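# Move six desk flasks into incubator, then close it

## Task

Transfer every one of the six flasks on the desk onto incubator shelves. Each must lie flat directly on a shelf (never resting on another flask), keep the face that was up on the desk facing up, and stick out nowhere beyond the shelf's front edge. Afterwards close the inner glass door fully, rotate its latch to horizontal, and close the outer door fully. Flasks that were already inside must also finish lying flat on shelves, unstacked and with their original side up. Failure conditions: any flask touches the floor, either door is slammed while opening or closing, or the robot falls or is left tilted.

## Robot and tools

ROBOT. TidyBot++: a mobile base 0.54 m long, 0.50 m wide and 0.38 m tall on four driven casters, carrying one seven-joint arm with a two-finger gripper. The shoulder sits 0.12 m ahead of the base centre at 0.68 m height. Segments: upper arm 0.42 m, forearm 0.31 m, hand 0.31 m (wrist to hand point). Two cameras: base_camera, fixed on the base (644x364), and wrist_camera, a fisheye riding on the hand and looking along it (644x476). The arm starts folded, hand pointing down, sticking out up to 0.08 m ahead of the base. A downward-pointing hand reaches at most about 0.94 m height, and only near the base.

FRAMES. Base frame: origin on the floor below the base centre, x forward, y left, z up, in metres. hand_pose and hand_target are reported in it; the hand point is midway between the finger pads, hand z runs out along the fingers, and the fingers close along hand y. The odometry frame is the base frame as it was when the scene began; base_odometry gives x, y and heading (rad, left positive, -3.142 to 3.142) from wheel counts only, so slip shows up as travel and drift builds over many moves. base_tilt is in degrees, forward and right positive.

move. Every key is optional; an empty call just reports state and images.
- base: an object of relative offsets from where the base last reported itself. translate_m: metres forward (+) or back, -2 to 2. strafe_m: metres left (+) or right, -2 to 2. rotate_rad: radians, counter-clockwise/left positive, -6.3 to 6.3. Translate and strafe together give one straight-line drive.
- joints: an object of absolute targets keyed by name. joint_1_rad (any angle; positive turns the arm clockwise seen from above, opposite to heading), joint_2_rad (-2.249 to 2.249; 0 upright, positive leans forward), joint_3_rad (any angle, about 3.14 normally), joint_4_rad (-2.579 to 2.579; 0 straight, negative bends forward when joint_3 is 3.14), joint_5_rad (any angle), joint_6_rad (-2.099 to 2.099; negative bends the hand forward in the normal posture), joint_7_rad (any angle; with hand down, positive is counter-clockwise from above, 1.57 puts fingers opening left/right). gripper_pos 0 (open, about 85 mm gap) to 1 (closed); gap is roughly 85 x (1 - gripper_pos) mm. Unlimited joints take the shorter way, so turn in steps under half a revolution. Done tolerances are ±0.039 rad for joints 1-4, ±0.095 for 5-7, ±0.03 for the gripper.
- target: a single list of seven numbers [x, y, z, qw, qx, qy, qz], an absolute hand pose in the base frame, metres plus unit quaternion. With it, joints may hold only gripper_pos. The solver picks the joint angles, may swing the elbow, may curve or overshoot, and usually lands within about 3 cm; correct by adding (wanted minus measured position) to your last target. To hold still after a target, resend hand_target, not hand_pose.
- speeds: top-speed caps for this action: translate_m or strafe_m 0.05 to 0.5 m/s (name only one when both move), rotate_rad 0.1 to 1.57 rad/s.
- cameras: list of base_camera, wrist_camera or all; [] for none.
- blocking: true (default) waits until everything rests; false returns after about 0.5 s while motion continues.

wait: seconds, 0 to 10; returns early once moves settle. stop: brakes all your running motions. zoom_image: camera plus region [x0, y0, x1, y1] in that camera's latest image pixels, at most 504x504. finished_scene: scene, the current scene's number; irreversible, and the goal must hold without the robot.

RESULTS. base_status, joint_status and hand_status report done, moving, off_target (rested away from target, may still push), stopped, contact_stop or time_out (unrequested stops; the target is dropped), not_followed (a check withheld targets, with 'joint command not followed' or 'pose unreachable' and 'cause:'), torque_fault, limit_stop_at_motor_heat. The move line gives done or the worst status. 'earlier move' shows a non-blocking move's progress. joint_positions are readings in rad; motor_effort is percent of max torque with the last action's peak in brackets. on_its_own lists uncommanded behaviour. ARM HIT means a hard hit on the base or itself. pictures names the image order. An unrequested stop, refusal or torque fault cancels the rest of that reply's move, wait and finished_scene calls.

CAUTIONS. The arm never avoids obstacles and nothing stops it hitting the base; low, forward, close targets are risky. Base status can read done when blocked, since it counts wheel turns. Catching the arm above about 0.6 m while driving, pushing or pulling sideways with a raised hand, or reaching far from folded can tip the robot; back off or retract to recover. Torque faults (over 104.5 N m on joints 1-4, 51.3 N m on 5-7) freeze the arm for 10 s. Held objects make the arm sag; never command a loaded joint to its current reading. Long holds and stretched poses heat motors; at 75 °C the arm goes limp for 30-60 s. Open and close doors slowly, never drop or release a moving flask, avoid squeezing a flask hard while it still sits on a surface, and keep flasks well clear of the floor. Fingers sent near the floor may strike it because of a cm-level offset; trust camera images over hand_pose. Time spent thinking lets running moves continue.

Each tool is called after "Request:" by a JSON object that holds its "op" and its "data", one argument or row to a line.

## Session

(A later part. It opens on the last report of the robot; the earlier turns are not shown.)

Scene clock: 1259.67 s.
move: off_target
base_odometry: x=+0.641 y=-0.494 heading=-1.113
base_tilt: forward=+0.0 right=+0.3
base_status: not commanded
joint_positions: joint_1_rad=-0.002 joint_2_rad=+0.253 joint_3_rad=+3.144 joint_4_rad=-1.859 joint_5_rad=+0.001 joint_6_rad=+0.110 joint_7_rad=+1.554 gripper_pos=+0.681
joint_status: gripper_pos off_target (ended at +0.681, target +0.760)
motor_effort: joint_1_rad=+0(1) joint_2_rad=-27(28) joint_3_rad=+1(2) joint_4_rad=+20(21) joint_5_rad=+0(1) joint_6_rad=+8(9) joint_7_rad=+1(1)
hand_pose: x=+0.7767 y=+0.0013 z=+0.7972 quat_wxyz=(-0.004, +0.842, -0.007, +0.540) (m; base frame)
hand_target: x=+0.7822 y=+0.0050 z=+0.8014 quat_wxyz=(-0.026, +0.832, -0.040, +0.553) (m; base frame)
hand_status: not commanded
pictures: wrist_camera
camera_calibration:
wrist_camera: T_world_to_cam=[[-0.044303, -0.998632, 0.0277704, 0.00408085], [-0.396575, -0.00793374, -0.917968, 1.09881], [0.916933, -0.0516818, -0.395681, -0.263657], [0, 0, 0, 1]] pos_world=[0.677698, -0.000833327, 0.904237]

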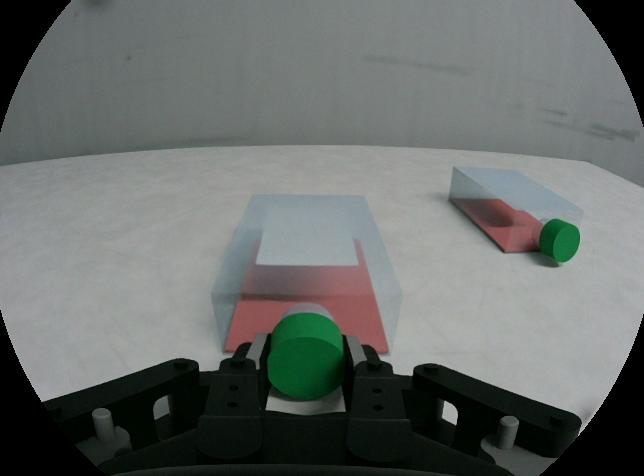

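Request:
{"op": "move", "data": {
  "joints": {"joint_1_rad": -0.01, "joint_2_rad": 0.17, "joint_3_rad": 3.14159, "joint_4_rad": -1.72, "joint_5_rad": -0.06, "joint_6_rad": -0.06, "joint_7_rad": 1.53},
  "cameras": ["wrist_camera"]
}}

Request:
{"op": "move", "data": {
  "base": {"translate_m": -0.35},
  "speeds": {"translate_m": 0.42},
  "cameras": []
}}

Request:
{"op": "move", "data": {
  "base": {"translate_m": -0.2497, "strafe_m": -1.1517, "rotate_rad": -1.5},
  "speeds": {"strafe_m": 0.42, "rotate_rad": 0.45},
  "cameras": ["wrist_camera"]
}}

Scene clock: 1275.20 s.
move: done
base_odometry: x=+0.641 y=-0.494 heading=-1.113
base_tilt: forward=+0.0 right=+0.3
base_status: not commanded
joint_positions: joint_1_rad=-0.002 joint_2_rad=+0.169 joint_3_rad=+3.144 joint_4_rad=-1.740 joint_5_rad=+0.001 joint_6_rad=-0.010 joint_7_rad=+1.554 gripper_pos=+0.681
joint_status: all done
motor_effort: joint_1_rad=-1(1) joint_2_rad=-27(32) joint_3_rad=+1(2) joint_4_rad=+23(23) joint_5_rad=+0(1) joint_6_rad=+9(10) joint_7_rad=+0(1)
hand_pose: x=+0.7791 y=+0.0013 z=+0.8858 quat_wxyz=(-0.004, +0.819, -0.007, +0.574) (m; base frame)
hand_target: x=+0.7778 y=+0.0091 z=+0.8827 quat_wxyz=(-0.033, +0.827, -0.037, +0.560) (m; base frame)
hand_status: not commanded
pictures: wrist_camera
camera_calibration:
wrist_camera: T_world_to_cam=[[-0.0465616, -0.998628, 0.0239723, 0.00684344], [-0.319819, -0.00783188, -0.947446, 1.14733], [0.946334, -0.0517814, -0.319016, -0.321605], [0, 0, 0, 1]] pos_world=[0.671602, -0.000833376, 0.98427]

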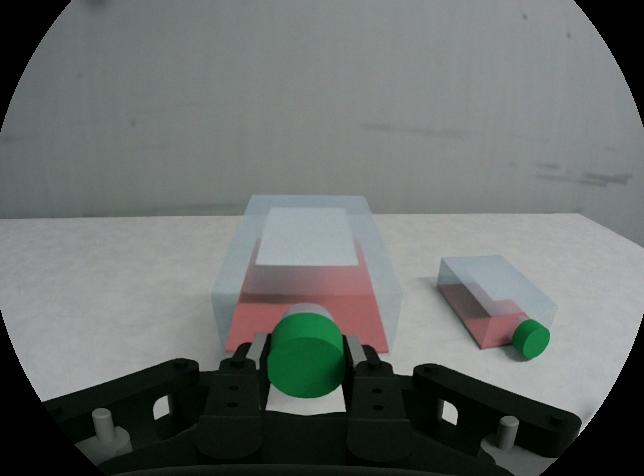

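Scene clock: 1277.17 s.
move: done
base_odometry: x=+0.486 y=-0.180 heading=-1.113
base_tilt: forward=+0.0 right=+0.3
base_status: done
joint_positions: joint_1_rad=-0.002 joint_2_rad=+0.168 joint_3_rad=+3.144 joint_4_rad=-1.740 joint_5_rad=+0.001 joint_6_rad=-0.012 joint_7_rad=+1.554 gripper_pos=+0.681
joint_status: not commanded
motor_effort: joint_1_rad=+0(1) joint_2_rad=-27(30) joint_3_rad=+1(2) joint_4_rad=+23(25) joint_5_rad=+0(1) joint_6_rad=+9(10) joint_7_rad=+0(1)
hand_pose: x=+0.7785 y=+0.0013 z=+0.8866 quat_wxyz=(-0.004, +0.819, -0.007, +0.574) (m; base frame)
hand_target: x=+0.7778 y=+0.0091 z=+0.8827 quat_wxyz=(-0.033, +0.827, -0.037, +0.560) (m; base frame)
hand_status: not commanded
pictures: none
No camera images: "cameras" was empty.

Scene clock: 1281.27 s.
move: done
base_odometry: x=-0.657 y=-0.466 heading=-2.612
base_tilt: forward=+0.0 right=+0.3
base_status: done
joint_positions: joint_1_rad=-0.009 joint_2_rad=+0.172 joint_3_rad=+3.142 joint_4_rad=-1.740 joint_5_rad=+0.001 joint_6_rad=-0.012 joint_7_rad=+1.554 gripper_pos=+0.681
joint_status: not commanded
motor_effort: joint_1_rad=+0(5) joint_2_rad=-27(30) joint_3_rad=+1(5) joint_4_rad=+23(24) joint_5_rad=+0(1) joint_6_rad=+9(10) joint_7_rad=+1(1)
hand_pose: x=+0.7794 y=+0.0071 z=+0.8836 quat_wxyz=(-0.007, +0.820, -0.003, +0.572) (m; base frame)
hand_target: x=+0.7778 y=+0.0091 z=+0.8827 quat_wxyz=(-0.033, +0.827, -0.037, +0.560) (m; base frame)
hand_status: not commanded
pictures: wrist_camera
camera_calibration:
wrist_camera: T_world_to_cam=[[-0.0375473, -0.999012, 0.0237697, 0.00585818], [-0.323709, -0.0103443, -0.9461, 1.14731], [0.945411, -0.043218, -0.323001, -0.318162], [0, 0, 0, 1]] pos_world=[0.67241, 0.00397026, 0.982568]

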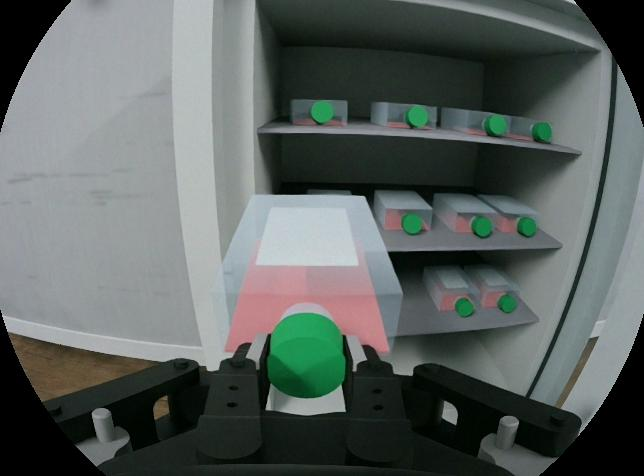

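Request:
{"op": "move", "data": {
  "joints": {"joint_1_rad": -0.01, "joint_2_rad": 0.288, "joint_3_rad": 3.14159, "joint_4_rad": -2.025, "joint_5_rad": -0.06, "joint_6_rad": 0.385, "joint_7_rad": 1.53},
  "cameras": []
}}

Request:
{"op": "move", "data": {
  "joints": {"joint_1_rad": -0.01, "joint_2_rad": 0.400, "joint_3_rad": 3.14159, "joint_4_rad": -2.300, "joint_5_rad": -0.06, "joint_6_rad": 0.732, "joint_7_rad": 1.53},
  "cameras": ["wrist_camera"]
}}

Scene clock: 1287.67 s.
move: done
base_odometry: x=-0.657 y=-0.466 heading=-2.612
base_tilt: forward=+0.0 right=+0.3
base_status: not commanded
joint_positions: joint_1_rad=-0.009 joint_2_rad=+0.289 joint_3_rad=+3.142 joint_4_rad=-2.025 joint_5_rad=+0.001 joint_6_rad=+0.325 joint_7_rad=+1.554 gripper_pos=+0.681
joint_status: all done
motor_effort: joint_1_rad=-1(1) joint_2_rad=-28(30) joint_3_rad=+1(2) joint_4_rad=+19(24) joint_5_rad=+0(1) joint_6_rad=+9(11) joint_7_rad=+1(1)
hand_pose: x=+0.7549 y=+0.0070 z=+0.7464 quat_wxyz=(-0.007, +0.838, -0.003, +0.545) (m; base frame)
hand_target: x=+0.7617 y=+0.0008 z=+0.7638 quat_wxyz=(-0.021, +0.821, -0.042, +0.570) (m; base frame)
hand_status: not commanded
pictures: none
No camera images: "cameras" was empty.

Scene clock: 1289.30 s.
move: done
base_odometry: x=-0.657 y=-0.466 heading=-2.612
base_tilt: forward=+0.0 right=+0.3
base_status: not commanded
joint_positions: joint_1_rad=-0.009 joint_2_rad=+0.397 joint_3_rad=+3.142 joint_4_rad=-2.295 joint_5_rad=+0.001 joint_6_rad=+0.672 joint_7_rad=+1.554 gripper_pos=+0.681
joint_status: all done
motor_effort: joint_1_rad=+0(1) joint_2_rad=-26(29) joint_3_rad=+1(2) joint_4_rad=+14(20) joint_5_rad=+0(1) joint_6_rad=+9(11) joint_7_rad=+0(1)
hand_pose: x=+0.6985 y=+0.0066 z=+0.6512 quat_wxyz=(-0.007, +0.847, -0.003, +0.531) (m; base frame)
hand_target: x=+0.7040 y=-0.0053 z=+0.6646 quat_wxyz=(-0.010, +0.832, -0.043, +0.553) (m; base frame)
hand_status: not commanded
pictures: wrist_camera
camera_calibration:
wrist_camera: T_world_to_cam=[[-0.0345488, -0.999018, 0.0277263, 0.00317895], [-0.413964, -0.0109461, -0.910227, 0.94088], [0.909637, -0.042925, -0.413179, -0.233066], [0, 0, 0, 1]] pos_world=[0.601605, 0.00347043, 0.760028]

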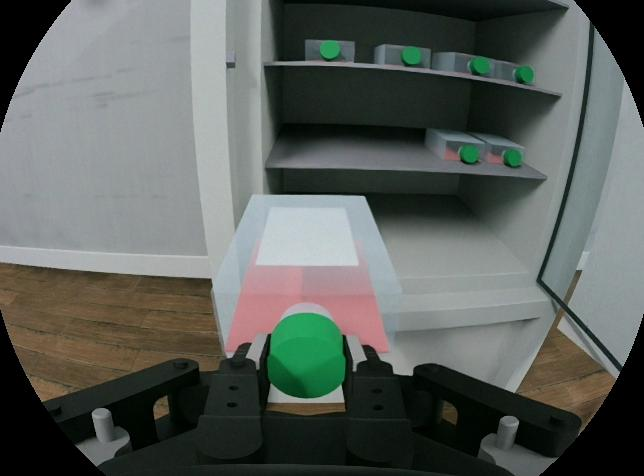

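Request:
{"op": "move", "data": {
  "base": {"translate_m": 0.36},
  "speeds": {"translate_m": 0.3},
  "cameras": ["wrist_camera"]
}}

Scene clock: 1295.67 s.
move: done
base_odometry: x=-0.968 y=-0.647 heading=-2.613
base_tilt: forward=+0.0 right=+0.3
base_status: done
joint_positions: joint_1_rad=-0.009 joint_2_rad=+0.399 joint_3_rad=+3.142 joint_4_rad=-2.299 joint_5_rad=+0.001 joint_6_rad=+0.677 joint_7_rad=+1.554 gripper_pos=+0.681
joint_status: not commanded
motor_effort: joint_1_rad=+0(2) joint_2_rad=-26(28) joint_3_rad=+1(2) joint_4_rad=+14(16) joint_5_rad=+0(1) joint_6_rad=+9(10) joint_7_rad=+1(1)
hand_pose: x=+0.6974 y=+0.0066 z=+0.6496 quat_wxyz=(-0.007, +0.847, -0.003, +0.531) (m; base frame)
hand_target: x=+0.7040 y=-0.0053 z=+0.6646 quat_wxyz=(-0.010, +0.832, -0.043, +0.553) (m; base frame)
hand_status: not commanded
pictures: wrist_camera
camera_calibration:
wrist_camera: T_world_to_cam=[[-0.0345156, -0.999018, 0.0277684, 0.00313138], [-0.415064, -0.0109462, -0.909726, 0.939471], [0.909137, -0.0429254, -0.414278, -0.2316], [0, 0, 0, 1]] pos_world=[0.600605, 0.00347043, 0.758628]

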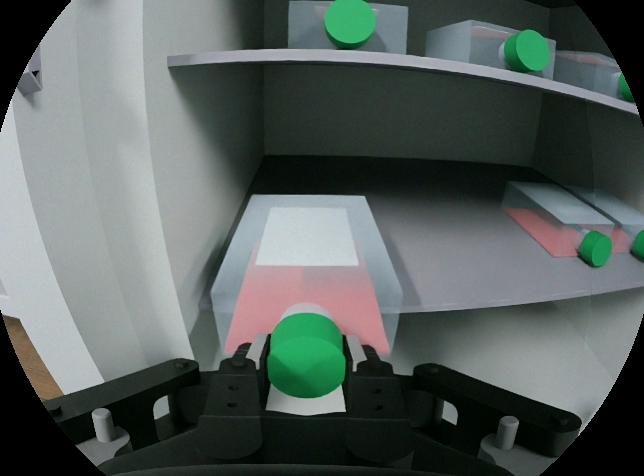

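Request:
{"op": "move", "data": {
  "base": {"translate_m": 0.13},
  "speeds": {"translate_m": 0.25},
  "cameras": ["wrist_camera"]
}}

Scene clock: 1301.80 s.
move: done
base_odometry: x=-1.080 y=-0.713 heading=-2.614
base_tilt: forward=+0.0 right=+0.3
base_status: done
joint_positions: joint_1_rad=-0.009 joint_2_rad=+0.402 joint_3_rad=+3.142 joint_4_rad=-2.301 joint_5_rad=+0.001 joint_6_rad=+0.679 joint_7_rad=+1.554 gripper_pos=+0.681
joint_status: not commanded
motor_effort: joint_1_rad=+0(1) joint_2_rad=-26(28) joint_3_rad=+1(2) joint_4_rad=+13(15) joint_5_rad=+0(1) joint_6_rad=+9(10) joint_7_rad=+1(1)
hand_pose: x=+0.6967 y=+0.0066 z=+0.6479 quat_wxyz=(-0.007, +0.848, -0.003, +0.530) (m; base frame)
hand_target: x=+0.7040 y=-0.0053 z=+0.6646 quat_wxyz=(-0.010, +0.832, -0.043, +0.553) (m; base frame)
hand_status: not commanded
pictures: wrist_camera
camera_calibration:
wrist_camera: T_world_to_cam=[[-0.0344015, -0.999017, 0.0279535, 0.00295066], [-0.417467, -0.0110486, -0.908625, 0.938548], [0.908041, -0.0429278, -0.416677, -0.229384], [0, 0, 0, 1]] pos_world=[0.600205, 0.00347044, 0.757127]

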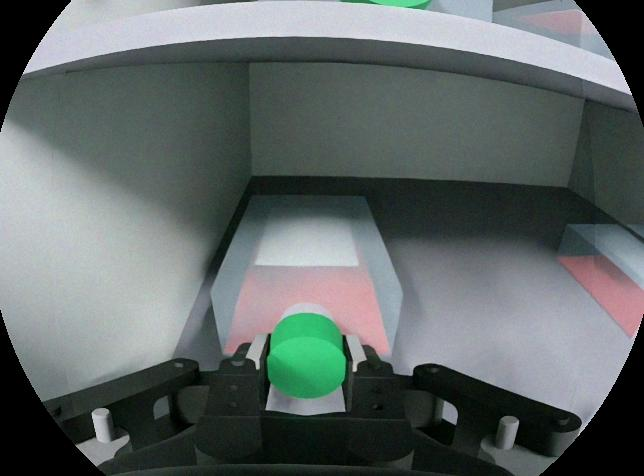

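Request:
{"op": "move", "data": {
  "base": {"translate_m": 0.015},
  "speeds": {"translate_m": 0.1},
  "cameras": []
}}

Request:
{"op": "move", "data": {
  "joints": {"joint_1_rad": -0.01, "joint_2_rad": 0.478, "joint_3_rad": 3.14159, "joint_4_rad": -2.335, "joint_5_rad": -0.06, "joint_6_rad": 0.864, "joint_7_rad": 1.53},
  "cameras": ["wrist_camera"]
}}

Request:
{"op": "move", "data": {
  "joints": {"joint_1_rad": -0.01, "joint_2_rad": 0.503, "joint_3_rad": 3.14159, "joint_4_rad": -2.341, "joint_5_rad": -0.06, "joint_6_rad": 0.895, "joint_7_rad": 1.53},
  "cameras": ["wrist_camera"]
}}

Scene clock: 1312.70 s.
move: done
base_odometry: x=-1.094 y=-0.720 heading=-2.614
base_tilt: forward=+0.0 right=+0.3
base_status: done
joint_positions: joint_1_rad=-0.009 joint_2_rad=+0.404 joint_3_rad=+3.142 joint_4_rad=-2.302 joint_5_rad=+0.001 joint_6_rad=+0.680 joint_7_rad=+1.554 gripper_pos=+0.681
joint_status: not commanded
motor_effort: joint_1_rad=+0(1) joint_2_rad=-26(29) joint_3_rad=+1(2) joint_4_rad=+13(15) joint_5_rad=+0(1) joint_6_rad=+9(10) joint_7_rad=+1(1)
hand_pose: x=+0.6964 y=+0.0066 z=+0.6468 quat_wxyz=(-0.007, +0.849, -0.003, +0.529) (m; base frame)
hand_target: x=+0.7040 y=-0.0053 z=+0.6646 quat_wxyz=(-0.010, +0.832, -0.043, +0.553) (m; base frame)
hand_status: not commanded
pictures: none
No camera images: "cameras" was empty.

Scene clock: 1313.87 s.
move: done
base_odometry: x=-1.094 y=-0.720 heading=-2.614
base_tilt: forward=+0.0 right=+0.3
base_status: not commanded
joint_positions: joint_1_rad=-0.009 joint_2_rad=+0.477 joint_3_rad=+3.142 joint_4_rad=-2.328 joint_5_rad=+0.001 joint_6_rad=+0.808 joint_7_rad=+1.554 gripper_pos=+0.681
joint_status: all done
motor_effort: joint_1_rad=-1(1) joint_2_rad=-27(29) joint_3_rad=+1(2) joint_4_rad=+12(14) joint_5_rad=+0(1) joint_6_rad=+9(10) joint_7_rad=+0(1)
hand_pose: x=+0.6994 y=+0.0066 z=+0.6303 quat_wxyz=(-0.007, +0.841, -0.003, +0.542) (m; base frame)
hand_target: x=+0.7030 y=-0.0070 z=+0.6428 quat_wxyz=(-0.006, +0.827, -0.042, +0.561) (m; base frame)
hand_status: not commanded
pictures: wrist_camera
camera_calibration:
wrist_camera: T_world_to_cam=[[-0.035094, -0.999029, 0.0266315, 0.00489711], [-0.391972, -0.0107533, -0.919914, 0.913012], [0.919308, -0.0427222, -0.391214, -0.26309], [0, 0, 0, 1]] pos_world=[0.599907, 0.0034705, 0.736838]

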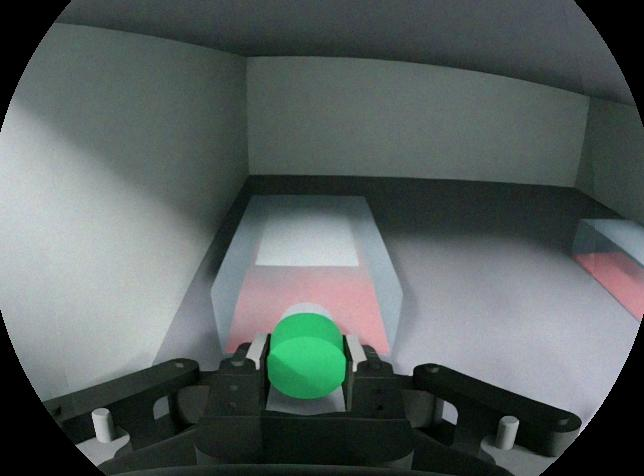

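Scene clock: 1314.53 s.
move: done
base_odometry: x=-1.094 y=-0.720 heading=-2.614
base_tilt: forward=+0.0 right=+0.3
base_status: not commanded
joint_positions: joint_1_rad=-0.009 joint_2_rad=+0.497 joint_3_rad=+3.142 joint_4_rad=-2.332 joint_5_rad=+0.001 joint_6_rad=+0.841 joint_7_rad=+1.554 gripper_pos=+0.681
joint_status: all done
motor_effort: joint_1_rad=+0(1) joint_2_rad=-28(29) joint_3_rad=+1(1) joint_4_rad=+11(13) joint_5_rad=-1(1) joint_6_rad=+9(10) joint_7_rad=+1(1)
hand_pose: x=+0.7010 y=+0.0066 z=+0.6263 quat_wxyz=(-0.007, +0.838, -0.003, +0.545) (m; base frame)
hand_target: x=+0.7030 y=-0.0074 z=+0.6348 quat_wxyz=(-0.005, +0.827, -0.041, +0.561) (m; base frame)
hand_status: not commanded
pictures: wrist_camera
camera_calibration:
wrist_camera: T_world_to_cam=[[-0.0353719, -0.99903, 0.0262177, 0.00552194], [-0.383614, -0.0106514, -0.923432, 0.906337], [0.922816, -0.042721, -0.382865, -0.273867], [0, 0, 0, 1]] pos_world=[0.600607, 0.00347049, 0.731942]

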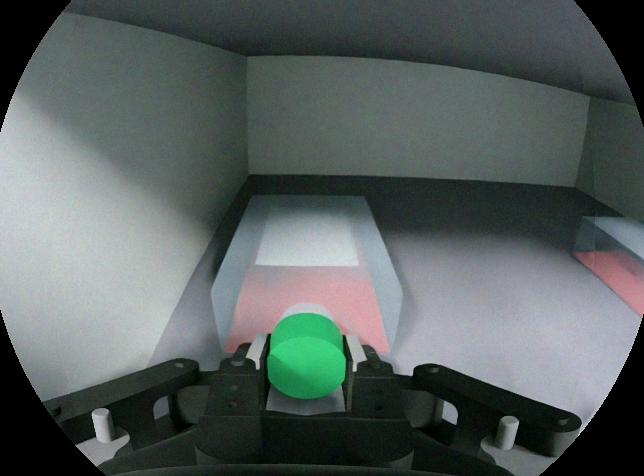

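Request:
{"op": "move", "data": {
  "joints": {"joint_1_rad": -0.01, "joint_2_rad": 0.5225, "joint_3_rad": 3.14159, "joint_4_rad": -2.348, "joint_5_rad": -0.06, "joint_6_rad": 0.912, "joint_7_rad": 1.53},
  "cameras": []
}}

Request:
{"op": "move", "data": {
  "joints": {"joint_1_rad": -0.01, "joint_2_rad": 0.538, "joint_3_rad": 3.14159, "joint_4_rad": -2.355, "joint_5_rad": -0.06, "joint_6_rad": 0.930, "joint_7_rad": 1.53},
  "cameras": ["wrist_camera"]
}}

Scene clock: 1316.83 s.
move: done
base_odometry: x=-1.093 y=-0.720 heading=-2.614
base_tilt: forward=+0.0 right=+0.3
base_status: not commanded
joint_positions: joint_1_rad=-0.009 joint_2_rad=+0.511 joint_3_rad=+3.142 joint_4_rad=-2.337 joint_5_rad=+0.001 joint_6_rad=+0.862 joint_7_rad=+1.554 gripper_pos=+0.681
joint_status: all done
motor_effort: joint_1_rad=+0(1) joint_2_rad=-27(29) joint_3_rad=+1(2) joint_4_rad=+11(12) joint_5_rad=+0(1) joint_6_rad=+9(10) joint_7_rad=+0(1)
hand_pose: x=+0.7007 y=+0.0067 z=+0.6223 quat_wxyz=(-0.007, +0.838, -0.003, +0.546) (m; base frame)
hand_target: x=+0.7011 y=-0.0076 z=+0.6258 quat_wxyz=(-0.005, +0.829, -0.041, +0.557) (m; base frame)
hand_status: not commanded
pictures: none
No camera images: "cameras" was empty.

Scene clock: 1317.40 s.
move: done
base_odometry: x=-1.093 y=-0.720 heading=-2.614
base_tilt: forward=+0.0 right=+0.3
base_status: not commanded
joint_positions: joint_1_rad=-0.009 joint_2_rad=+0.520 joint_3_rad=+3.142 joint_4_rad=-2.341 joint_5_rad=+0.001 joint_6_rad=+0.886 joint_7_rad=+1.554 gripper_pos=+0.681
joint_status: all done
motor_effort: joint_1_rad=+0(1) joint_2_rad=-27(27) joint_3_rad=+1(2) joint_4_rad=+10(11) joint_5_rad=+0(1) joint_6_rad=+8(9) joint_7_rad=+1(1)
hand_pose: x=+0.7010 y=+0.0067 z=+0.6220 quat_wxyz=(-0.007, +0.835, -0.003, +0.550) (m; base frame)
hand_target: x=+0.6993 y=-0.0078 z=+0.6193 quat_wxyz=(-0.004, +0.830, -0.041, +0.556) (m; base frame)
hand_status: not commanded
pictures: wrist_camera
camera_calibration:
wrist_camera: T_world_to_cam=[[-0.0356179, -0.999036, 0.0256757, 0.00616483], [-0.37288, -0.0105514, -0.927819, 0.897555], [0.927196, -0.042621, -0.372145, -0.285277], [0, 0, 0, 1]] pos_world=[0.599408, 0.00347052, 0.726446]

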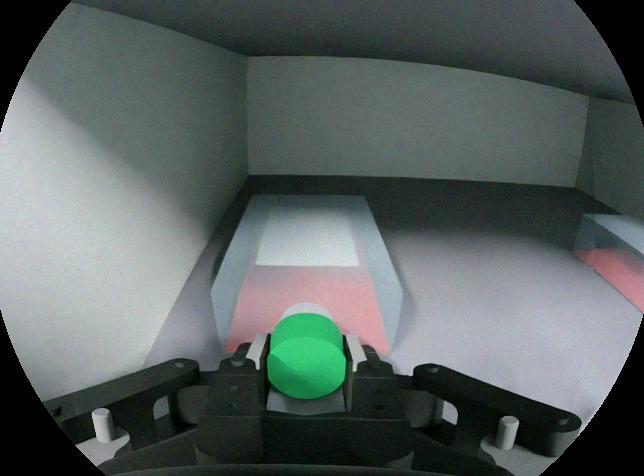

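Request:
{"op": "move", "data": {
  "joints": {"joint_1_rad": -0.01, "joint_2_rad": 0.547, "joint_3_rad": 3.14159, "joint_4_rad": -2.358, "joint_5_rad": -0.06, "joint_6_rad": 0.93, "joint_7_rad": 1.53},
  "cameras": []
}}

Request:
{"op": "move", "data": {
  "joints": {"joint_1_rad": -0.01, "joint_2_rad": 0.555, "joint_3_rad": 3.14159, "joint_4_rad": -2.362, "joint_5_rad": -0.06, "joint_6_rad": 0.935, "joint_7_rad": 1.53},
  "cameras": ["wrist_camera"]
}}

Scene clock: 1322.13 s.
move: done
base_odometry: x=-1.093 y=-0.720 heading=-2.614
base_tilt: forward=+0.0 right=+0.4
base_status: not commanded
joint_positions: joint_1_rad=-0.009 joint_2_rad=+0.522 joint_3_rad=+3.142 joint_4_rad=-2.342 joint_5_rad=+0.001 joint_6_rad=+0.889 joint_7_rad=+1.554 gripper_pos=+0.681
joint_status: all done
motor_effort: joint_1_rad=+0(1) joint_2_rad=-25(26) joint_3_rad=+1(2) joint_4_rad=+10(11) joint_5_rad=+0(1) joint_6_rad=+7(9) joint_7_rad=+1(1)
hand_pose: x=+0.7013 y=+0.0067 z=+0.6218 quat_wxyz=(-0.007, +0.835, -0.003, +0.551) (m; base frame)
hand_target: x=+0.6974 y=-0.0078 z=+0.6130 quat_wxyz=(-0.004, +0.834, -0.041, +0.551) (m; base frame)
hand_status: not commanded
pictures: none
No camera images: "cameras" was empty.

Scene clock: 1322.63 s.
move: done
base_odometry: x=-1.093 y=-0.720 heading=-2.614
base_tilt: forward=+0.0 right=+0.3
base_status: not commanded
joint_positions: joint_1_rad=-0.009 joint_2_rad=+0.526 joint_3_rad=+3.142 joint_4_rad=-2.343 joint_5_rad=+0.001 joint_6_rad=+0.898 joint_7_rad=+1.554 gripper_pos=+0.681
joint_status: all done
motor_effort: joint_1_rad=+0(1) joint_2_rad=-24(25) joint_3_rad=+1(2) joint_4_rad=+9(10) joint_5_rad=+0(1) joint_6_rad=+6(7) joint_7_rad=+1(1)
hand_pose: x=+0.7014 y=+0.0067 z=+0.6216 quat_wxyz=(-0.007, +0.834, -0.003, +0.552) (m; base frame)
hand_target: x=+0.6958 y=-0.0079 z=+0.6084 quat_wxyz=(-0.003, +0.836, -0.041, +0.548) (m; base frame)
hand_status: not commanded
pictures: wrist_camera
camera_calibration:
wrist_camera: T_world_to_cam=[[-0.0357792, -0.999037, 0.0254054, 0.00647354], [-0.368289, -0.0104512, -0.929653, 0.895226], [0.929023, -0.0426188, -0.36756, -0.289848], [0, 0, 0, 1]] pos_world=[0.599208, 0.00347051, 0.725548]

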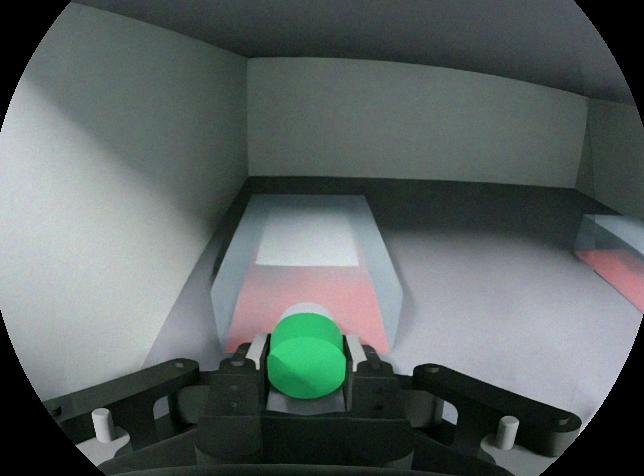

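Request:
{"op": "move", "data": {
  "joints": {"joint_1_rad": -0.01, "joint_2_rad": 0.562, "joint_3_rad": 3.14159, "joint_4_rad": -2.364, "joint_5_rad": -0.06, "joint_6_rad": 0.875, "joint_7_rad": 1.53},
  "cameras": ["wrist_camera"]
}}

Scene clock: 1327.73 s.
move: done
base_odometry: x=-1.093 y=-0.720 heading=-2.614
base_tilt: forward=+0.0 right=+0.3
base_status: not commanded
joint_positions: joint_1_rad=-0.009 joint_2_rad=+0.525 joint_3_rad=+3.142 joint_4_rad=-2.343 joint_5_rad=+0.001 joint_6_rad=+0.894 joint_7_rad=+1.554 gripper_pos=+0.681
joint_status: all done
motor_effort: joint_1_rad=+0(1) joint_2_rad=-20(26) joint_3_rad=+1(2) joint_4_rad=+6(10) joint_5_rad=+0(1) joint_6_rad=+2(7) joint_7_rad=+1(1)
hand_pose: x=+0.7011 y=+0.0067 z=+0.6211 quat_wxyz=(-0.007, +0.834, -0.003, +0.551) (m; base frame)
hand_target: x=+0.6863 y=-0.0073 z=+0.5869 quat_wxyz=(-0.003, +0.854, -0.042, +0.519) (m; base frame)
hand_status: not commanded
pictures: wrist_camera
camera_calibration:
wrist_camera: T_world_to_cam=[[-0.0357053, -0.999037, 0.0255077, 0.00636012], [-0.370965, -0.0104508, -0.928588, 0.89587], [0.92796, -0.0426179, -0.370234, -0.287345], [0, 0, 0, 1]] pos_world=[0.599208, 0.00347051, 0.725347]

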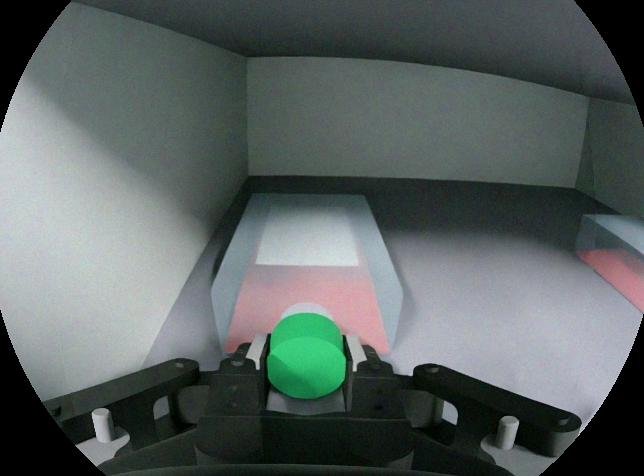

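Request:
{"op": "move", "data": {
  "joints": {"joint_1_rad": -0.01, "joint_2_rad": 0.538, "joint_3_rad": 3.14159, "joint_4_rad": -2.352, "joint_5_rad": -0.06, "joint_6_rad": 0.905, "joint_7_rad": 1.53},
  "cameras": []
}}

Request:
{"op": "move", "data": {
  "joints": {"gripper_pos": 0.4},
  "cameras": ["wrist_camera"]
}}

Scene clock: 1331.93 s.
move: done
base_odometry: x=-1.093 y=-0.720 heading=-2.614
base_tilt: forward=+0.0 right=+0.4
base_status: not commanded
joint_positions: joint_1_rad=-0.009 joint_2_rad=+0.524 joint_3_rad=+3.142 joint_4_rad=-2.343 joint_5_rad=+0.001 joint_6_rad=+0.894 joint_7_rad=+1.554 gripper_pos=+0.681
joint_status: all done
motor_effort: joint_1_rad=+0(1) joint_2_rad=-25(26) joint_3_rad=+1(1) joint_4_rad=+9(10) joint_5_rad=+0(1) joint_6_rad=+7(8) joint_7_rad=+1(2)
hand_pose: x=+0.7011 y=+0.0067 z=+0.6217 quat_wxyz=(-0.007, +0.834, -0.003, +0.552) (m; base frame)
hand_target: x=+0.6975 y=-0.0076 z=+0.6133 quat_wxyz=(-0.004, +0.836, -0.041, +0.546) (m; base frame)
hand_status: not commanded
pictures: none
No camera images: "cameras" was empty.

Scene clock: 1332.67 s.
move: done
base_odometry: x=-1.093 y=-0.720 heading=-2.614
base_tilt: forward=+0.0 right=+0.3
base_status: not commanded
joint_positions: joint_1_rad=-0.009 joint_2_rad=+0.526 joint_3_rad=+3.142 joint_4_rad=-2.344 joint_5_rad=+0.001 joint_6_rad=+0.894 joint_7_rad=+1.554 gripper_pos=+0.400
joint_status: all done
motor_effort: joint_1_rad=+0(1) joint_2_rad=-27(28) joint_3_rad=+1(2) joint_4_rad=+10(10) joint_5_rad=+0(1) joint_6_rad=+8(9) joint_7_rad=+1(1)
hand_pose: x=+0.7007 y=+0.0067 z=+0.6201 quat_wxyz=(-0.007, +0.835, -0.003, +0.550) (m; base frame)
hand_target: x=+0.6975 y=-0.0076 z=+0.6133 quat_wxyz=(-0.004, +0.836, -0.041, +0.546) (m; base frame)
hand_status: not commanded
pictures: wrist_camera
camera_calibration:
wrist_camera: T_world_to_cam=[[-0.0356224, -0.999036, 0.0256694, 0.00621275], [-0.372674, -0.0105533, -0.927902, 0.895524], [0.927278, -0.0426204, -0.371939, -0.285943], [0, 0, 0, 1]] pos_world=[0.599108, 0.00347052, 0.724446]

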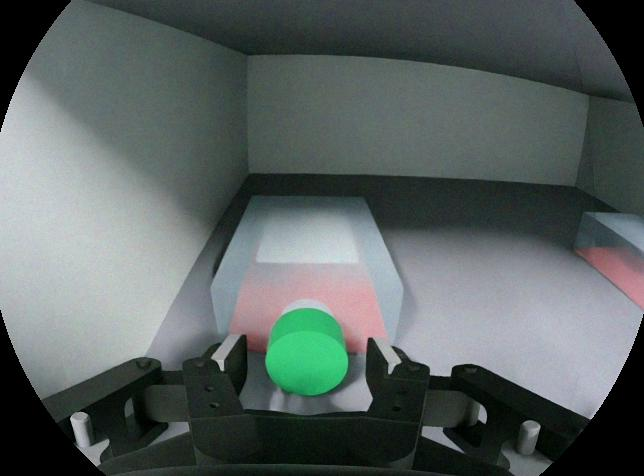

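Request:
{"op": "move", "data": {
  "base": {"translate_m": -0.28},
  "speeds": {"translate_m": 0.25},
  "cameras": ["wrist_camera"]
}}

Scene clock: 1335.47 s.
move: done
base_odometry: x=-0.852 y=-0.579 heading=-2.614
base_tilt: forward=+0.0 right=+0.3
base_status: done
joint_positions: joint_1_rad=-0.009 joint_2_rad=+0.529 joint_3_rad=+3.142 joint_4_rad=-2.351 joint_5_rad=+0.001 joint_6_rad=+0.894 joint_7_rad=+1.554 gripper_pos=+0.400
joint_status: not commanded
motor_effort: joint_1_rad=+0(2) joint_2_rad=-27(29) joint_3_rad=+1(2) joint_4_rad=+10(12) joint_5_rad=-1(1) joint_6_rad=+8(9) joint_7_rad=+0(1)
hand_pose: x=+0.6975 y=+0.0066 z=+0.6157 quat_wxyz=(-0.007, +0.838, -0.003, +0.546) (m; base frame)
hand_target: x=+0.6975 y=-0.0076 z=+0.6133 quat_wxyz=(-0.004, +0.836, -0.041, +0.546) (m; base frame)
hand_status: not commanded
pictures: wrist_camera
camera_calibration:
wrist_camera: T_world_to_cam=[[-0.0354519, -0.999031, 0.0260657, 0.00583158], [-0.382119, -0.0105494, -0.924053, 0.8945], [0.923433, -0.0427196, -0.381375, -0.27603], [0, 0, 0, 1]] pos_world=[0.596907, 0.00347048, 0.721142]

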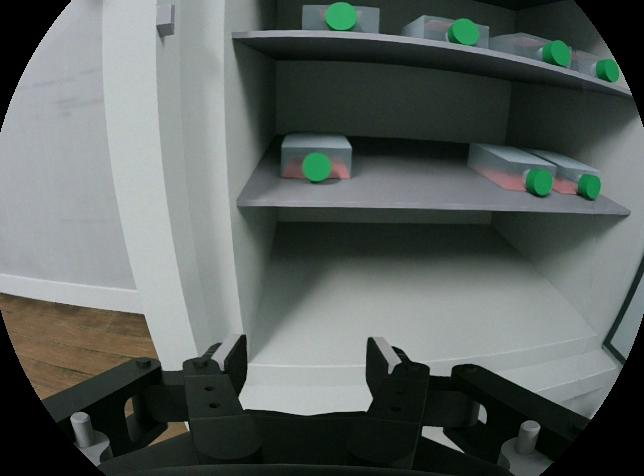

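Request:
{"op": "move", "data": {
  "base": {"translate_m": -1.0735, "strafe_m": 0.7739, "rotate_rad": 1.548},
  "speeds": {"rotate_rad": 0.6},
  "joints": {"joint_1_rad": -0.01, "joint_2_rad": 0.17, "joint_3_rad": 3.14159, "joint_4_rad": -1.72, "joint_5_rad": -0.06, "joint_6_rad": -0.06, "joint_7_rad": 1.53},
  "cameras": ["wrist_camera"]
}}

Scene clock: 1346.50 s.
move: done
base_odometry: x=+0.466 y=-0.708 heading=-1.066
base_tilt: forward=+0.0 right=+0.3
base_status: done
joint_positions: joint_1_rad=-0.018 joint_2_rad=+0.171 joint_3_rad=+3.136 joint_4_rad=-1.741 joint_5_rad=+0.001 joint_6_rad=-0.002 joint_7_rad=+1.554 gripper_pos=+0.400
joint_status: all done
motor_effort: joint_1_rad=-1(5) joint_2_rad=-26(32) joint_3_rad=+1(5) joint_4_rad=+22(23) joint_5_rad=-1(1) joint_6_rad=+9(10) joint_7_rad=+0(2)
hand_pose: x=+0.7798 y=+0.0165 z=+0.8865 quat_wxyz=(-0.012, +0.817, +0.002, +0.576) (m; base frame)
hand_target: x=+0.7778 y=+0.0090 z=+0.8827 quat_wxyz=(-0.033, +0.827, -0.037, +0.560) (m; base frame)
hand_status: not commanded
pictures: wrist_camera
camera_calibration:
wrist_camera: T_world_to_cam=[[-0.0234708, -0.999485, 0.021905, 0.00577602], [-0.314128, -0.0134282, -0.949286, 1.14577], [0.94909, -0.0291615, -0.313651, -0.328599], [0, 0, 0, 1]] pos_world=[0.671923, 0.0115763, 0.98447]

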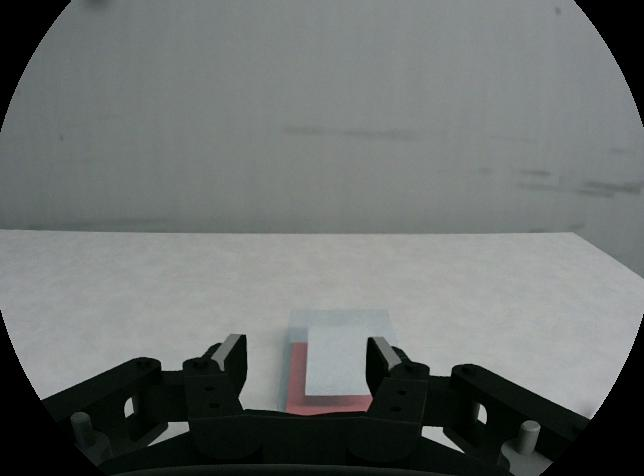

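Request:
{"op": "move", "data": {
  "base": {"translate_m": 0.011, "strafe_m": -0.013},
  "joints": {"joint_1_rad": 0.012, "joint_2_rad": 0.17, "joint_3_rad": 3.14159, "joint_4_rad": -1.72, "joint_5_rad": -0.06, "joint_6_rad": -0.06, "joint_7_rad": 1.53},
  "cameras": ["wrist_camera"]
}}

Scene clock: 1384.03 s.
move: done
base_odometry: x=+0.460 y=-0.724 heading=-1.066
base_tilt: forward=+0.0 right=+0.3
base_status: done
joint_positions: joint_1_rad=+0.001 joint_2_rad=+0.170 joint_3_rad=+3.141 joint_4_rad=-1.741 joint_5_rad=+0.001 joint_6_rad=-0.003 joint_7_rad=+1.554 gripper_pos=+0.400
joint_status: all done
motor_effort: joint_1_rad=+0(2) joint_2_rad=-26(27) joint_3_rad=+2(3) joint_4_rad=+22(23) joint_5_rad=+0(1) joint_6_rad=+8(9) joint_7_rad=+0(1)
hand_pose: x=+0.7798 y=+0.0007 z=+0.8873 quat_wxyz=(-0.005, +0.817, -0.007, +0.576) (m; base frame)
hand_target: x=+0.7778 y=-0.0054 z=+0.8827 quat_wxyz=(-0.026, +0.826, -0.046, +0.561) (m; base frame)
hand_status: not commanded
pictures: wrist_camera
camera_calibration:
wrist_camera: T_world_to_cam=[[-0.0475197, -0.998611, 0.0227795, 0.00804795], [-0.313813, -0.00672528, -0.949461, 1.14607], [0.948295, -0.0522666, -0.313057, -0.328662], [0, 0, 0, 1]] pos_world=[0.671701, -0.00143368, 0.985071]

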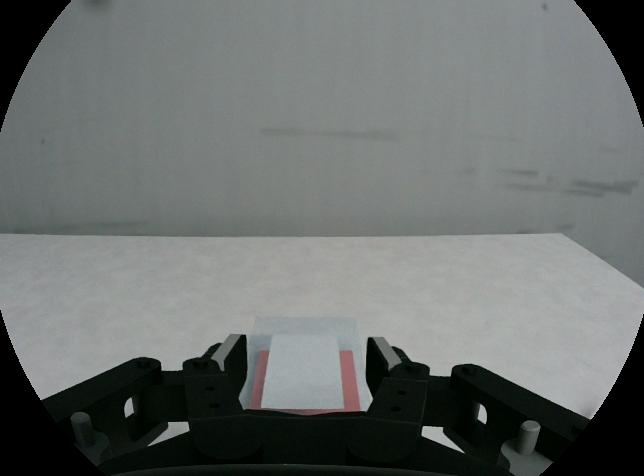

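Request:
{"op": "move", "data": {
  "joints": {"joint_1_rad": 0.012, "joint_2_rad": 0.245, "joint_3_rad": 3.14159, "joint_4_rad": -1.851, "joint_5_rad": -0.06, "joint_6_rad": 0.16, "joint_7_rad": 1.53},
  "cameras": []
}}

Request:
{"op": "move", "data": {
  "joints": {"joint_1_rad": 0.012, "joint_2_rad": 0.260, "joint_3_rad": 3.14159, "joint_4_rad": -1.868, "joint_5_rad": -0.06, "joint_6_rad": 0.16, "joint_7_rad": 1.53},
  "cameras": ["wrist_camera"]
}}

Scene clock: 1388.70 s.
move: done
base_odometry: x=+0.460 y=-0.724 heading=-1.066
base_tilt: forward=+0.0 right=+0.3
base_status: not commanded
joint_positions: joint_1_rad=+0.001 joint_2_rad=+0.243 joint_3_rad=+3.141 joint_4_rad=-1.849 joint_5_rad=+0.001 joint_6_rad=+0.111 joint_7_rad=+1.554 gripper_pos=+0.400
joint_status: all done
motor_effort: joint_1_rad=+0(1) joint_2_rad=-27(30) joint_3_rad=+1(2) joint_4_rad=+20(23) joint_5_rad=+0(1) joint_6_rad=+8(9) joint_7_rad=+0(1)
hand_pose: x=+0.7782 y=+0.0007 z=+0.8096 quat_wxyz=(-0.004, +0.836, -0.007, +0.548) (m; base frame)
hand_target: x=+0.7837 y=-0.0096 z=+0.8211 quat_wxyz=(-0.021, +0.822, -0.049, +0.566) (m; base frame)
hand_status: not commanded
pictures: none
No camera images: "cameras" was empty.

Scene clock: 1389.33 s.
move: done
base_odometry: x=+0.460 y=-0.724 heading=-1.066
base_tilt: forward=+0.0 right=+0.3
base_status: not commanded
joint_positions: joint_1_rad=+0.001 joint_2_rad=+0.250 joint_3_rad=+3.141 joint_4_rad=-1.862 joint_5_rad=+0.001 joint_6_rad=+0.112 joint_7_rad=+1.554 gripper_pos=+0.400
joint_status: all done
motor_effort: joint_1_rad=+0(1) joint_2_rad=-27(28) joint_3_rad=+1(1) joint_4_rad=+21(21) joint_5_rad=+0(1) joint_6_rad=+8(9) joint_7_rad=+0(1)
hand_pose: x=+0.7755 y=+0.0007 z=+0.7977 quat_wxyz=(-0.004, +0.842, -0.007, +0.540) (m; base frame)
hand_target: x=+0.7809 y=-0.0096 z=+0.8017 quat_wxyz=(-0.020, +0.831, -0.049, +0.553) (m; base frame)
hand_status: not commanded
pictures: wrist_camera
camera_calibration:
wrist_camera: T_world_to_cam=[[-0.0452936, -0.998617, 0.0267118, 0.00504029], [-0.395548, -0.00662611, -0.918421, 1.09838], [0.917328, -0.0521644, -0.394701, -0.263492], [0, 0, 0, 1]] pos_world=[0.676397, -0.00143364, 0.904636]

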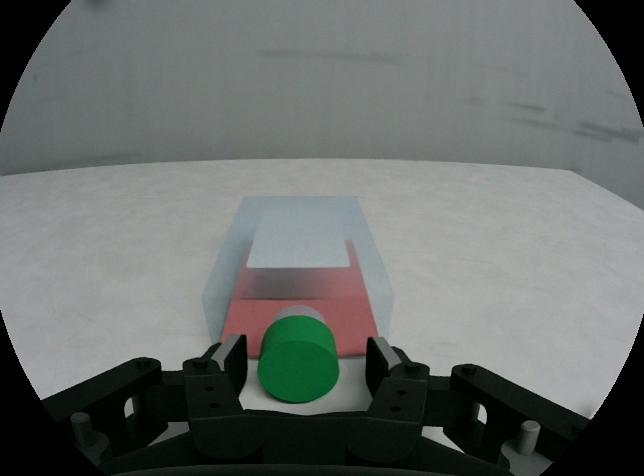

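Request:
{"op": "move", "data": {
  "joints": {"gripper_pos": 0.76},
  "cameras": ["wrist_camera"]
}}

Request:
{"op": "move", "data": {
  "joints": {"joint_1_rad": 0.0, "joint_2_rad": 0.17, "joint_3_rad": 3.14159, "joint_4_rad": -1.72, "joint_5_rad": -0.06, "joint_6_rad": -0.06, "joint_7_rad": 1.53},
  "cameras": ["wrist_camera"]
}}

Request:
{"op": "move", "data": {
  "base": {"translate_m": -0.35},
  "speeds": {"translate_m": 0.42},
  "cameras": []
}}

Scene clock: 1392.00 s.
move: off_target
base_odometry: x=+0.460 y=-0.724 heading=-1.066
base_tilt: forward=+0.0 right=+0.4
base_status: not commanded
joint_positions: joint_1_rad=+0.001 joint_2_rad=+0.250 joint_3_rad=+3.141 joint_4_rad=-1.862 joint_5_rad=+0.001 joint_6_rad=+0.113 joint_7_rad=+1.554 gripper_pos=+0.681
joint_status: gripper_pos off_target (ended at +0.681, target +0.760)
motor_effort: joint_1_rad=+0(1) joint_2_rad=-27(28) joint_3_rad=+1(2) joint_4_rad=+20(21) joint_5_rad=+0(1) joint_6_rad=+8(9) joint_7_rad=+1(1)
hand_pose: x=+0.7756 y=+0.0007 z=+0.7980 quat_wxyz=(-0.004, +0.841, -0.007, +0.540) (m; base frame)
hand_target: x=+0.7809 y=-0.0096 z=+0.8017 quat_wxyz=(-0.020, +0.831, -0.049, +0.553) (m; base frame)
hand_status: not commanded
pictures: wrist_camera
camera_calibration:
wrist_camera: T_world_to_cam=[[-0.0453218, -0.998616, 0.0266684, 0.0050933], [-0.394678, -0.00662448, -0.918796, 1.09831], [0.917701, -0.0521669, -0.393832, -0.264452], [0, 0, 0, 1]] pos_world=[0.676397, -0.00143365, 0.904837]

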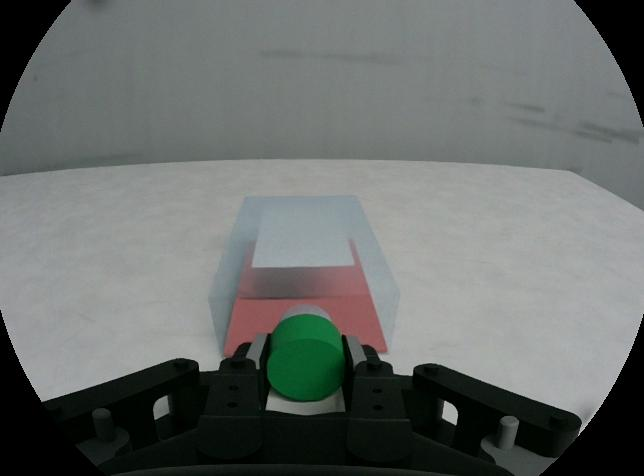

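Scene clock: 1393.37 s.
move: done
base_odometry: x=+0.460 y=-0.724 heading=-1.066
base_tilt: forward=+0.0 right=+0.3
base_status: not commanded
joint_positions: joint_1_rad=+0.001 joint_2_rad=+0.168 joint_3_rad=+3.141 joint_4_rad=-1.739 joint_5_rad=+0.001 joint_6_rad=-0.009 joint_7_rad=+1.554 gripper_pos=+0.681
joint_status: all done
motor_effort: joint_1_rad=+0(1) joint_2_rad=-27(31) joint_3_rad=+1(2) joint_4_rad=+23(24) joint_5_rad=+0(1) joint_6_rad=+9(10) joint_7_rad=+0(1)
hand_pose: x=+0.7792 y=+0.0007 z=+0.8875 quat_wxyz=(-0.005, +0.818, -0.007, +0.575) (m; base frame)
hand_target: x=+0.7779 y=+0.0025 z=+0.8827 quat_wxyz=(-0.030, +0.827, -0.041, +0.560) (m; base frame)
hand_status: not commanded
pictures: wrist_camera
camera_calibration:
wrist_camera: T_world_to_cam=[[-0.04746, -0.998611, 0.0229043, 0.00785692], [-0.316306, -0.00672525, -0.948633, 1.1474], [0.947469, -0.0522669, -0.315547, -0.325181], [0, 0, 0, 1]] pos_world=[0.671401, -0.00143368, 0.98567]

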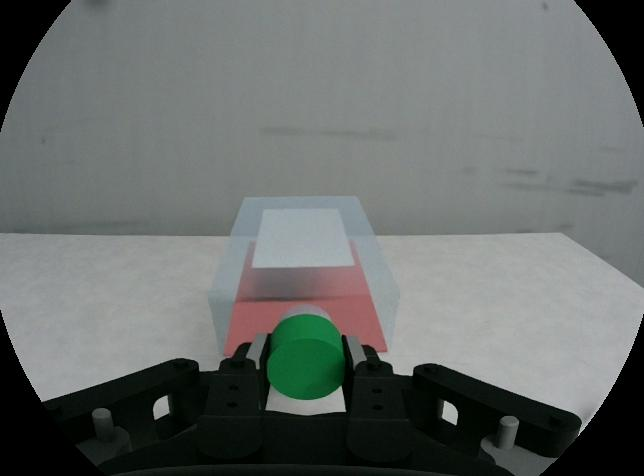

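Scene clock: 1395.40 s.
move: done
base_odometry: x=+0.290 y=-0.418 heading=-1.066
base_tilt: forward=+0.0 right=+0.3
base_status: done
joint_positions: joint_1_rad=+0.001 joint_2_rad=+0.166 joint_3_rad=+3.141 joint_4_rad=-1.739 joint_5_rad=+0.001 joint_6_rad=-0.011 joint_7_rad=+1.554 gripper_pos=+0.681
joint_status: not commanded
motor_effort: joint_1_rad=-1(1) joint_2_rad=-27(30) joint_3_rad=+1(2) joint_4_rad=+22(24) joint_5_rad=+0(1) joint_6_rad=+9(10) joint_7_rad=+1(1)
hand_pose: x=+0.7785 y=+0.0007 z=+0.8885 quat_wxyz=(-0.005, +0.818, -0.007, +0.575) (m; base frame)
hand_target: x=+0.7779 y=+0.0025 z=+0.8827 quat_wxyz=(-0.030, +0.827, -0.041, +0.560) (m; base frame)
hand_status: not commanded
pictures: none
No camera images: "cameras" was empty.

Request:
{"op": "move", "data": {
  "base": {"translate_m": -0.5644, "strafe_m": -0.8556, "rotate_rad": -1.547},
  "speeds": {"strafe_m": 0.42, "rotate_rad": 0.45},
  "cameras": []
}}

Request:
{"op": "move", "data": {
  "joints": {"joint_1_rad": -0.01, "joint_2_rad": 0.288, "joint_3_rad": 3.14159, "joint_4_rad": -2.025, "joint_5_rad": -0.06, "joint_6_rad": 0.385, "joint_7_rad": 1.53},
  "cameras": []
}}

Request:
{"op": "move", "data": {
  "joints": {"joint_1_rad": -0.01, "joint_2_rad": 0.385, "joint_3_rad": 3.14159, "joint_4_rad": -2.297, "joint_5_rad": -0.06, "joint_6_rad": 0.722, "joint_7_rad": 1.53},
  "cameras": ["wrist_camera"]
}}

Scene clock: 1409.53 s.
move: done
base_odometry: x=-0.732 y=-0.338 heading=-2.612
base_tilt: forward=+0.0 right=+0.3
base_status: done
joint_positions: joint_1_rad=+0.001 joint_2_rad=+0.169 joint_3_rad=+3.143 joint_4_rad=-1.739 joint_5_rad=+0.001 joint_6_rad=-0.011 joint_7_rad=+1.554 gripper_pos=+0.681
joint_status: not commanded
motor_effort: joint_1_rad=+0(5) joint_2_rad=-27(29) joint_3_rad=+1(5) joint_4_rad=+23(23) joint_5_rad=-1(1) joint_6_rad=+9(10) joint_7_rad=+1(1)
hand_pose: x=+0.7791 y=-0.0001 z=+0.8867 quat_wxyz=(-0.004, +0.819, -0.008, +0.574) (m; base frame)
hand_target: x=+0.7779 y=+0.0025 z=+0.8827 quat_wxyz=(-0.030, +0.827, -0.041, +0.560) (m; base frame)
hand_status: not commanded
pictures: none
No camera images: "cameras" was empty.

Scene clock: 1411.23 s.
move: done
base_odometry: x=-0.732 y=-0.338 heading=-2.612
base_tilt: forward=+0.0 right=+0.3
base_status: not commanded
joint_positions: joint_1_rad=+0.001 joint_2_rad=+0.287 joint_3_rad=+3.143 joint_4_rad=-2.024 joint_5_rad=+0.001 joint_6_rad=+0.326 joint_7_rad=+1.554 gripper_pos=+0.681
joint_status: all done
motor_effort: joint_1_rad=+0(1) joint_2_rad=-27(30) joint_3_rad=+1(2) joint_4_rad=+19(23) joint_5_rad=+0(1) joint_6_rad=+9(10) joint_7_rad=+0(2)
hand_pose: x=+0.7554 y=+0.0000 z=+0.7481 quat_wxyz=(-0.004, +0.837, -0.008, +0.547) (m; base frame)
hand_target: x=+0.7617 y=+0.0008 z=+0.7638 quat_wxyz=(-0.021, +0.821, -0.042, +0.570) (m; base frame)
hand_status: not commanded
pictures: none
No camera images: "cameras" was empty.

Scene clock: 1412.87 s.
move: done
base_odometry: x=-0.732 y=-0.338 heading=-2.612
base_tilt: forward=+0.0 right=+0.3
base_status: not commanded
joint_positions: joint_1_rad=+0.001 joint_2_rad=+0.381 joint_3_rad=+3.143 joint_4_rad=-2.291 joint_5_rad=+0.001 joint_6_rad=+0.663 joint_7_rad=+1.554 gripper_pos=+0.681
joint_status: all done
motor_effort: joint_1_rad=+0(1) joint_2_rad=-26(29) joint_3_rad=+1(2) joint_4_rad=+14(20) joint_5_rad=-1(1) joint_6_rad=+9(10) joint_7_rad=+1(2)
hand_pose: x=+0.6994 y=+0.0002 z=+0.6600 quat_wxyz=(-0.004, +0.844, -0.008, +0.536) (m; base frame)
hand_target: x=+0.7042 y=-0.0051 z=+0.6717 quat_wxyz=(-0.010, +0.830, -0.043, +0.557) (m; base frame)
hand_status: not commanded
pictures: wrist_camera
camera_calibration:
wrist_camera: T_world_to_cam=[[-0.0461525, -0.99856, 0.0273486, 0.00491881], [-0.403438, -0.00641311, -0.914985, 0.944997], [0.913842, -0.0532623, -0.402561, -0.240436], [0, 0, 0, 1]] pos_world=[0.601195, -0.00183409, 0.767733]

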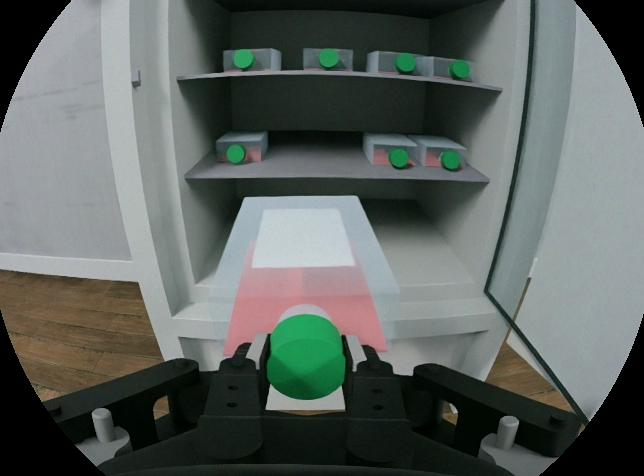

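Request:
{"op": "move", "data": {
  "base": {"translate_m": 0.36, "strafe_m": -0.015},
  "speeds": {"translate_m": 0.3},
  "cameras": ["wrist_camera"]
}}

Scene clock: 1419.70 s.
move: done
base_odometry: x=-1.050 y=-0.507 heading=-2.613
base_tilt: forward=+0.0 right=+0.3
base_status: done
joint_positions: joint_1_rad=+0.001 joint_2_rad=+0.383 joint_3_rad=+3.143 joint_4_rad=-2.295 joint_5_rad=+0.001 joint_6_rad=+0.668 joint_7_rad=+1.554 gripper_pos=+0.681
joint_status: not commanded
motor_effort: joint_1_rad=+0(2) joint_2_rad=-26(28) joint_3_rad=+1(2) joint_4_rad=+14(15) joint_5_rad=+0(1) joint_6_rad=+9(10) joint_7_rad=+1(1)
hand_pose: x=+0.6986 y=+0.0002 z=+0.6584 quat_wxyz=(-0.004, +0.844, -0.008, +0.536) (m; base frame)
hand_target: x=+0.7042 y=-0.0051 z=+0.6717 quat_wxyz=(-0.010, +0.830, -0.043, +0.557) (m; base frame)
hand_status: not commanded
pictures: wrist_camera
camera_calibration:
wrist_camera: T_world_to_cam=[[-0.0461236, -0.99856, 0.0273948, 0.00487476], [-0.404423, -0.00640966, -0.914549, 0.9436], [0.913408, -0.0532614, -0.403545, -0.239385], [0, 0, 0, 1]] pos_world=[0.600495, -0.00183409, 0.766233]

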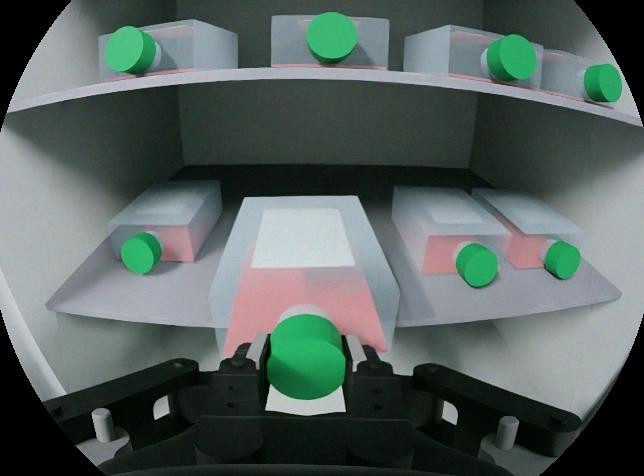

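Request:
{"op": "move", "data": {
  "base": {"translate_m": 0.15},
  "speeds": {"translate_m": 0.2},
  "cameras": ["wrist_camera"]
}}

Request:
{"op": "move", "data": {
  "joints": {"joint_1_rad": -0.01, "joint_2_rad": 0.478, "joint_3_rad": 3.14159, "joint_4_rad": -2.335, "joint_5_rad": -0.06, "joint_6_rad": 0.864, "joint_7_rad": 1.53},
  "cameras": ["wrist_camera"]
}}

Scene clock: 1426.13 s.
move: done
base_odometry: x=-1.180 y=-0.582 heading=-2.613
base_tilt: forward=+0.0 right=+0.3
base_status: done
joint_positions: joint_1_rad=+0.001 joint_2_rad=+0.384 joint_3_rad=+3.143 joint_4_rad=-2.297 joint_5_rad=+0.001 joint_6_rad=+0.669 joint_7_rad=+1.554 gripper_pos=+0.681
joint_status: not commanded
motor_effort: joint_1_rad=+0(1) joint_2_rad=-26(28) joint_3_rad=+1(2) joint_4_rad=+14(15) joint_5_rad=+0(1) joint_6_rad=+8(9) joint_7_rad=+1(1)
hand_pose: x=+0.6977 y=+0.0002 z=+0.6569 quat_wxyz=(-0.004, +0.845, -0.008, +0.535) (m; base frame)
hand_target: x=+0.7042 y=-0.0051 z=+0.6717 quat_wxyz=(-0.010, +0.830, -0.043, +0.557) (m; base frame)
hand_status: not commanded
pictures: wrist_camera
camera_calibration:
wrist_camera: T_world_to_cam=[[-0.0460492, -0.99856, 0.0275191, 0.00474029], [-0.406802, -0.00641484, -0.913494, 0.942878], [0.912355, -0.0532605, -0.405921, -0.236873], [0, 0, 0, 1]] pos_world=[0.599895, -0.00183409, 0.765032]

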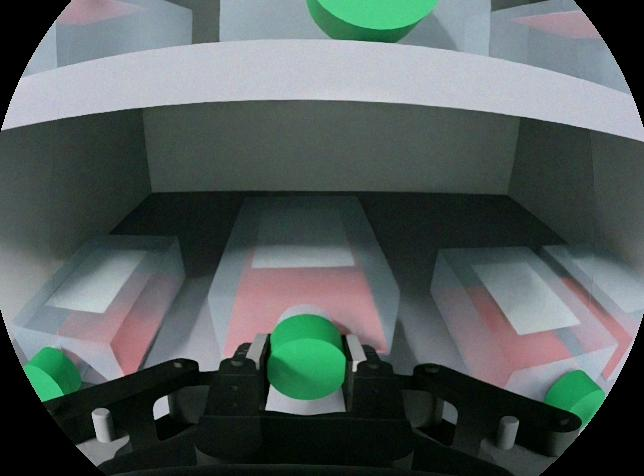

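Scene clock: 1427.37 s.
move: done
base_odometry: x=-1.180 y=-0.582 heading=-2.613
base_tilt: forward=+0.0 right=+0.3
base_status: not commanded
joint_positions: joint_1_rad=+0.001 joint_2_rad=+0.477 joint_3_rad=+3.143 joint_4_rad=-2.328 joint_5_rad=+0.001 joint_6_rad=+0.807 joint_7_rad=+1.554 gripper_pos=+0.681
joint_status: all done
motor_effort: joint_1_rad=+0(1) joint_2_rad=-27(29) joint_3_rad=+1(2) joint_4_rad=+12(15) joint_5_rad=+0(1) joint_6_rad=+9(10) joint_7_rad=+0(1)
hand_pose: x=+0.6995 y=+0.0002 z=+0.6302 quat_wxyz=(-0.004, +0.841, -0.008, +0.541) (m; base frame)
hand_target: x=+0.7030 y=-0.0070 z=+0.6428 quat_wxyz=(-0.006, +0.827, -0.042, +0.561) (m; base frame)
hand_status: not commanded
pictures: wrist_camera
camera_calibration:
wrist_camera: T_world_to_cam=[[-0.0464386, -0.998559, 0.0268856, 0.00622852], [-0.392495, -0.00651004, -0.919731, 0.913124], [0.918581, -0.0532635, -0.391627, -0.262808], [0, 0, 0, 1]] pos_world=[0.600096, -0.00183408, 0.736738]

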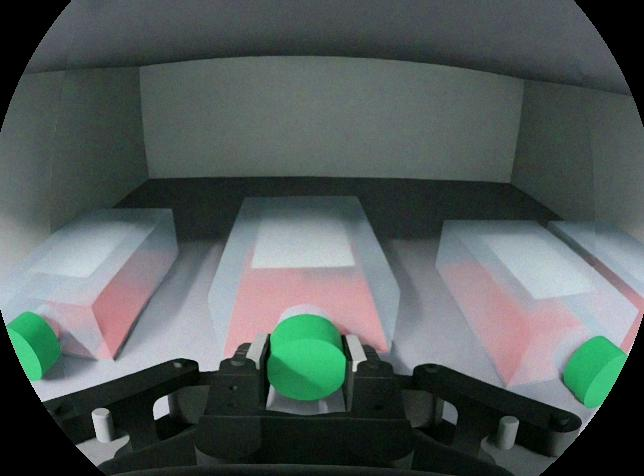

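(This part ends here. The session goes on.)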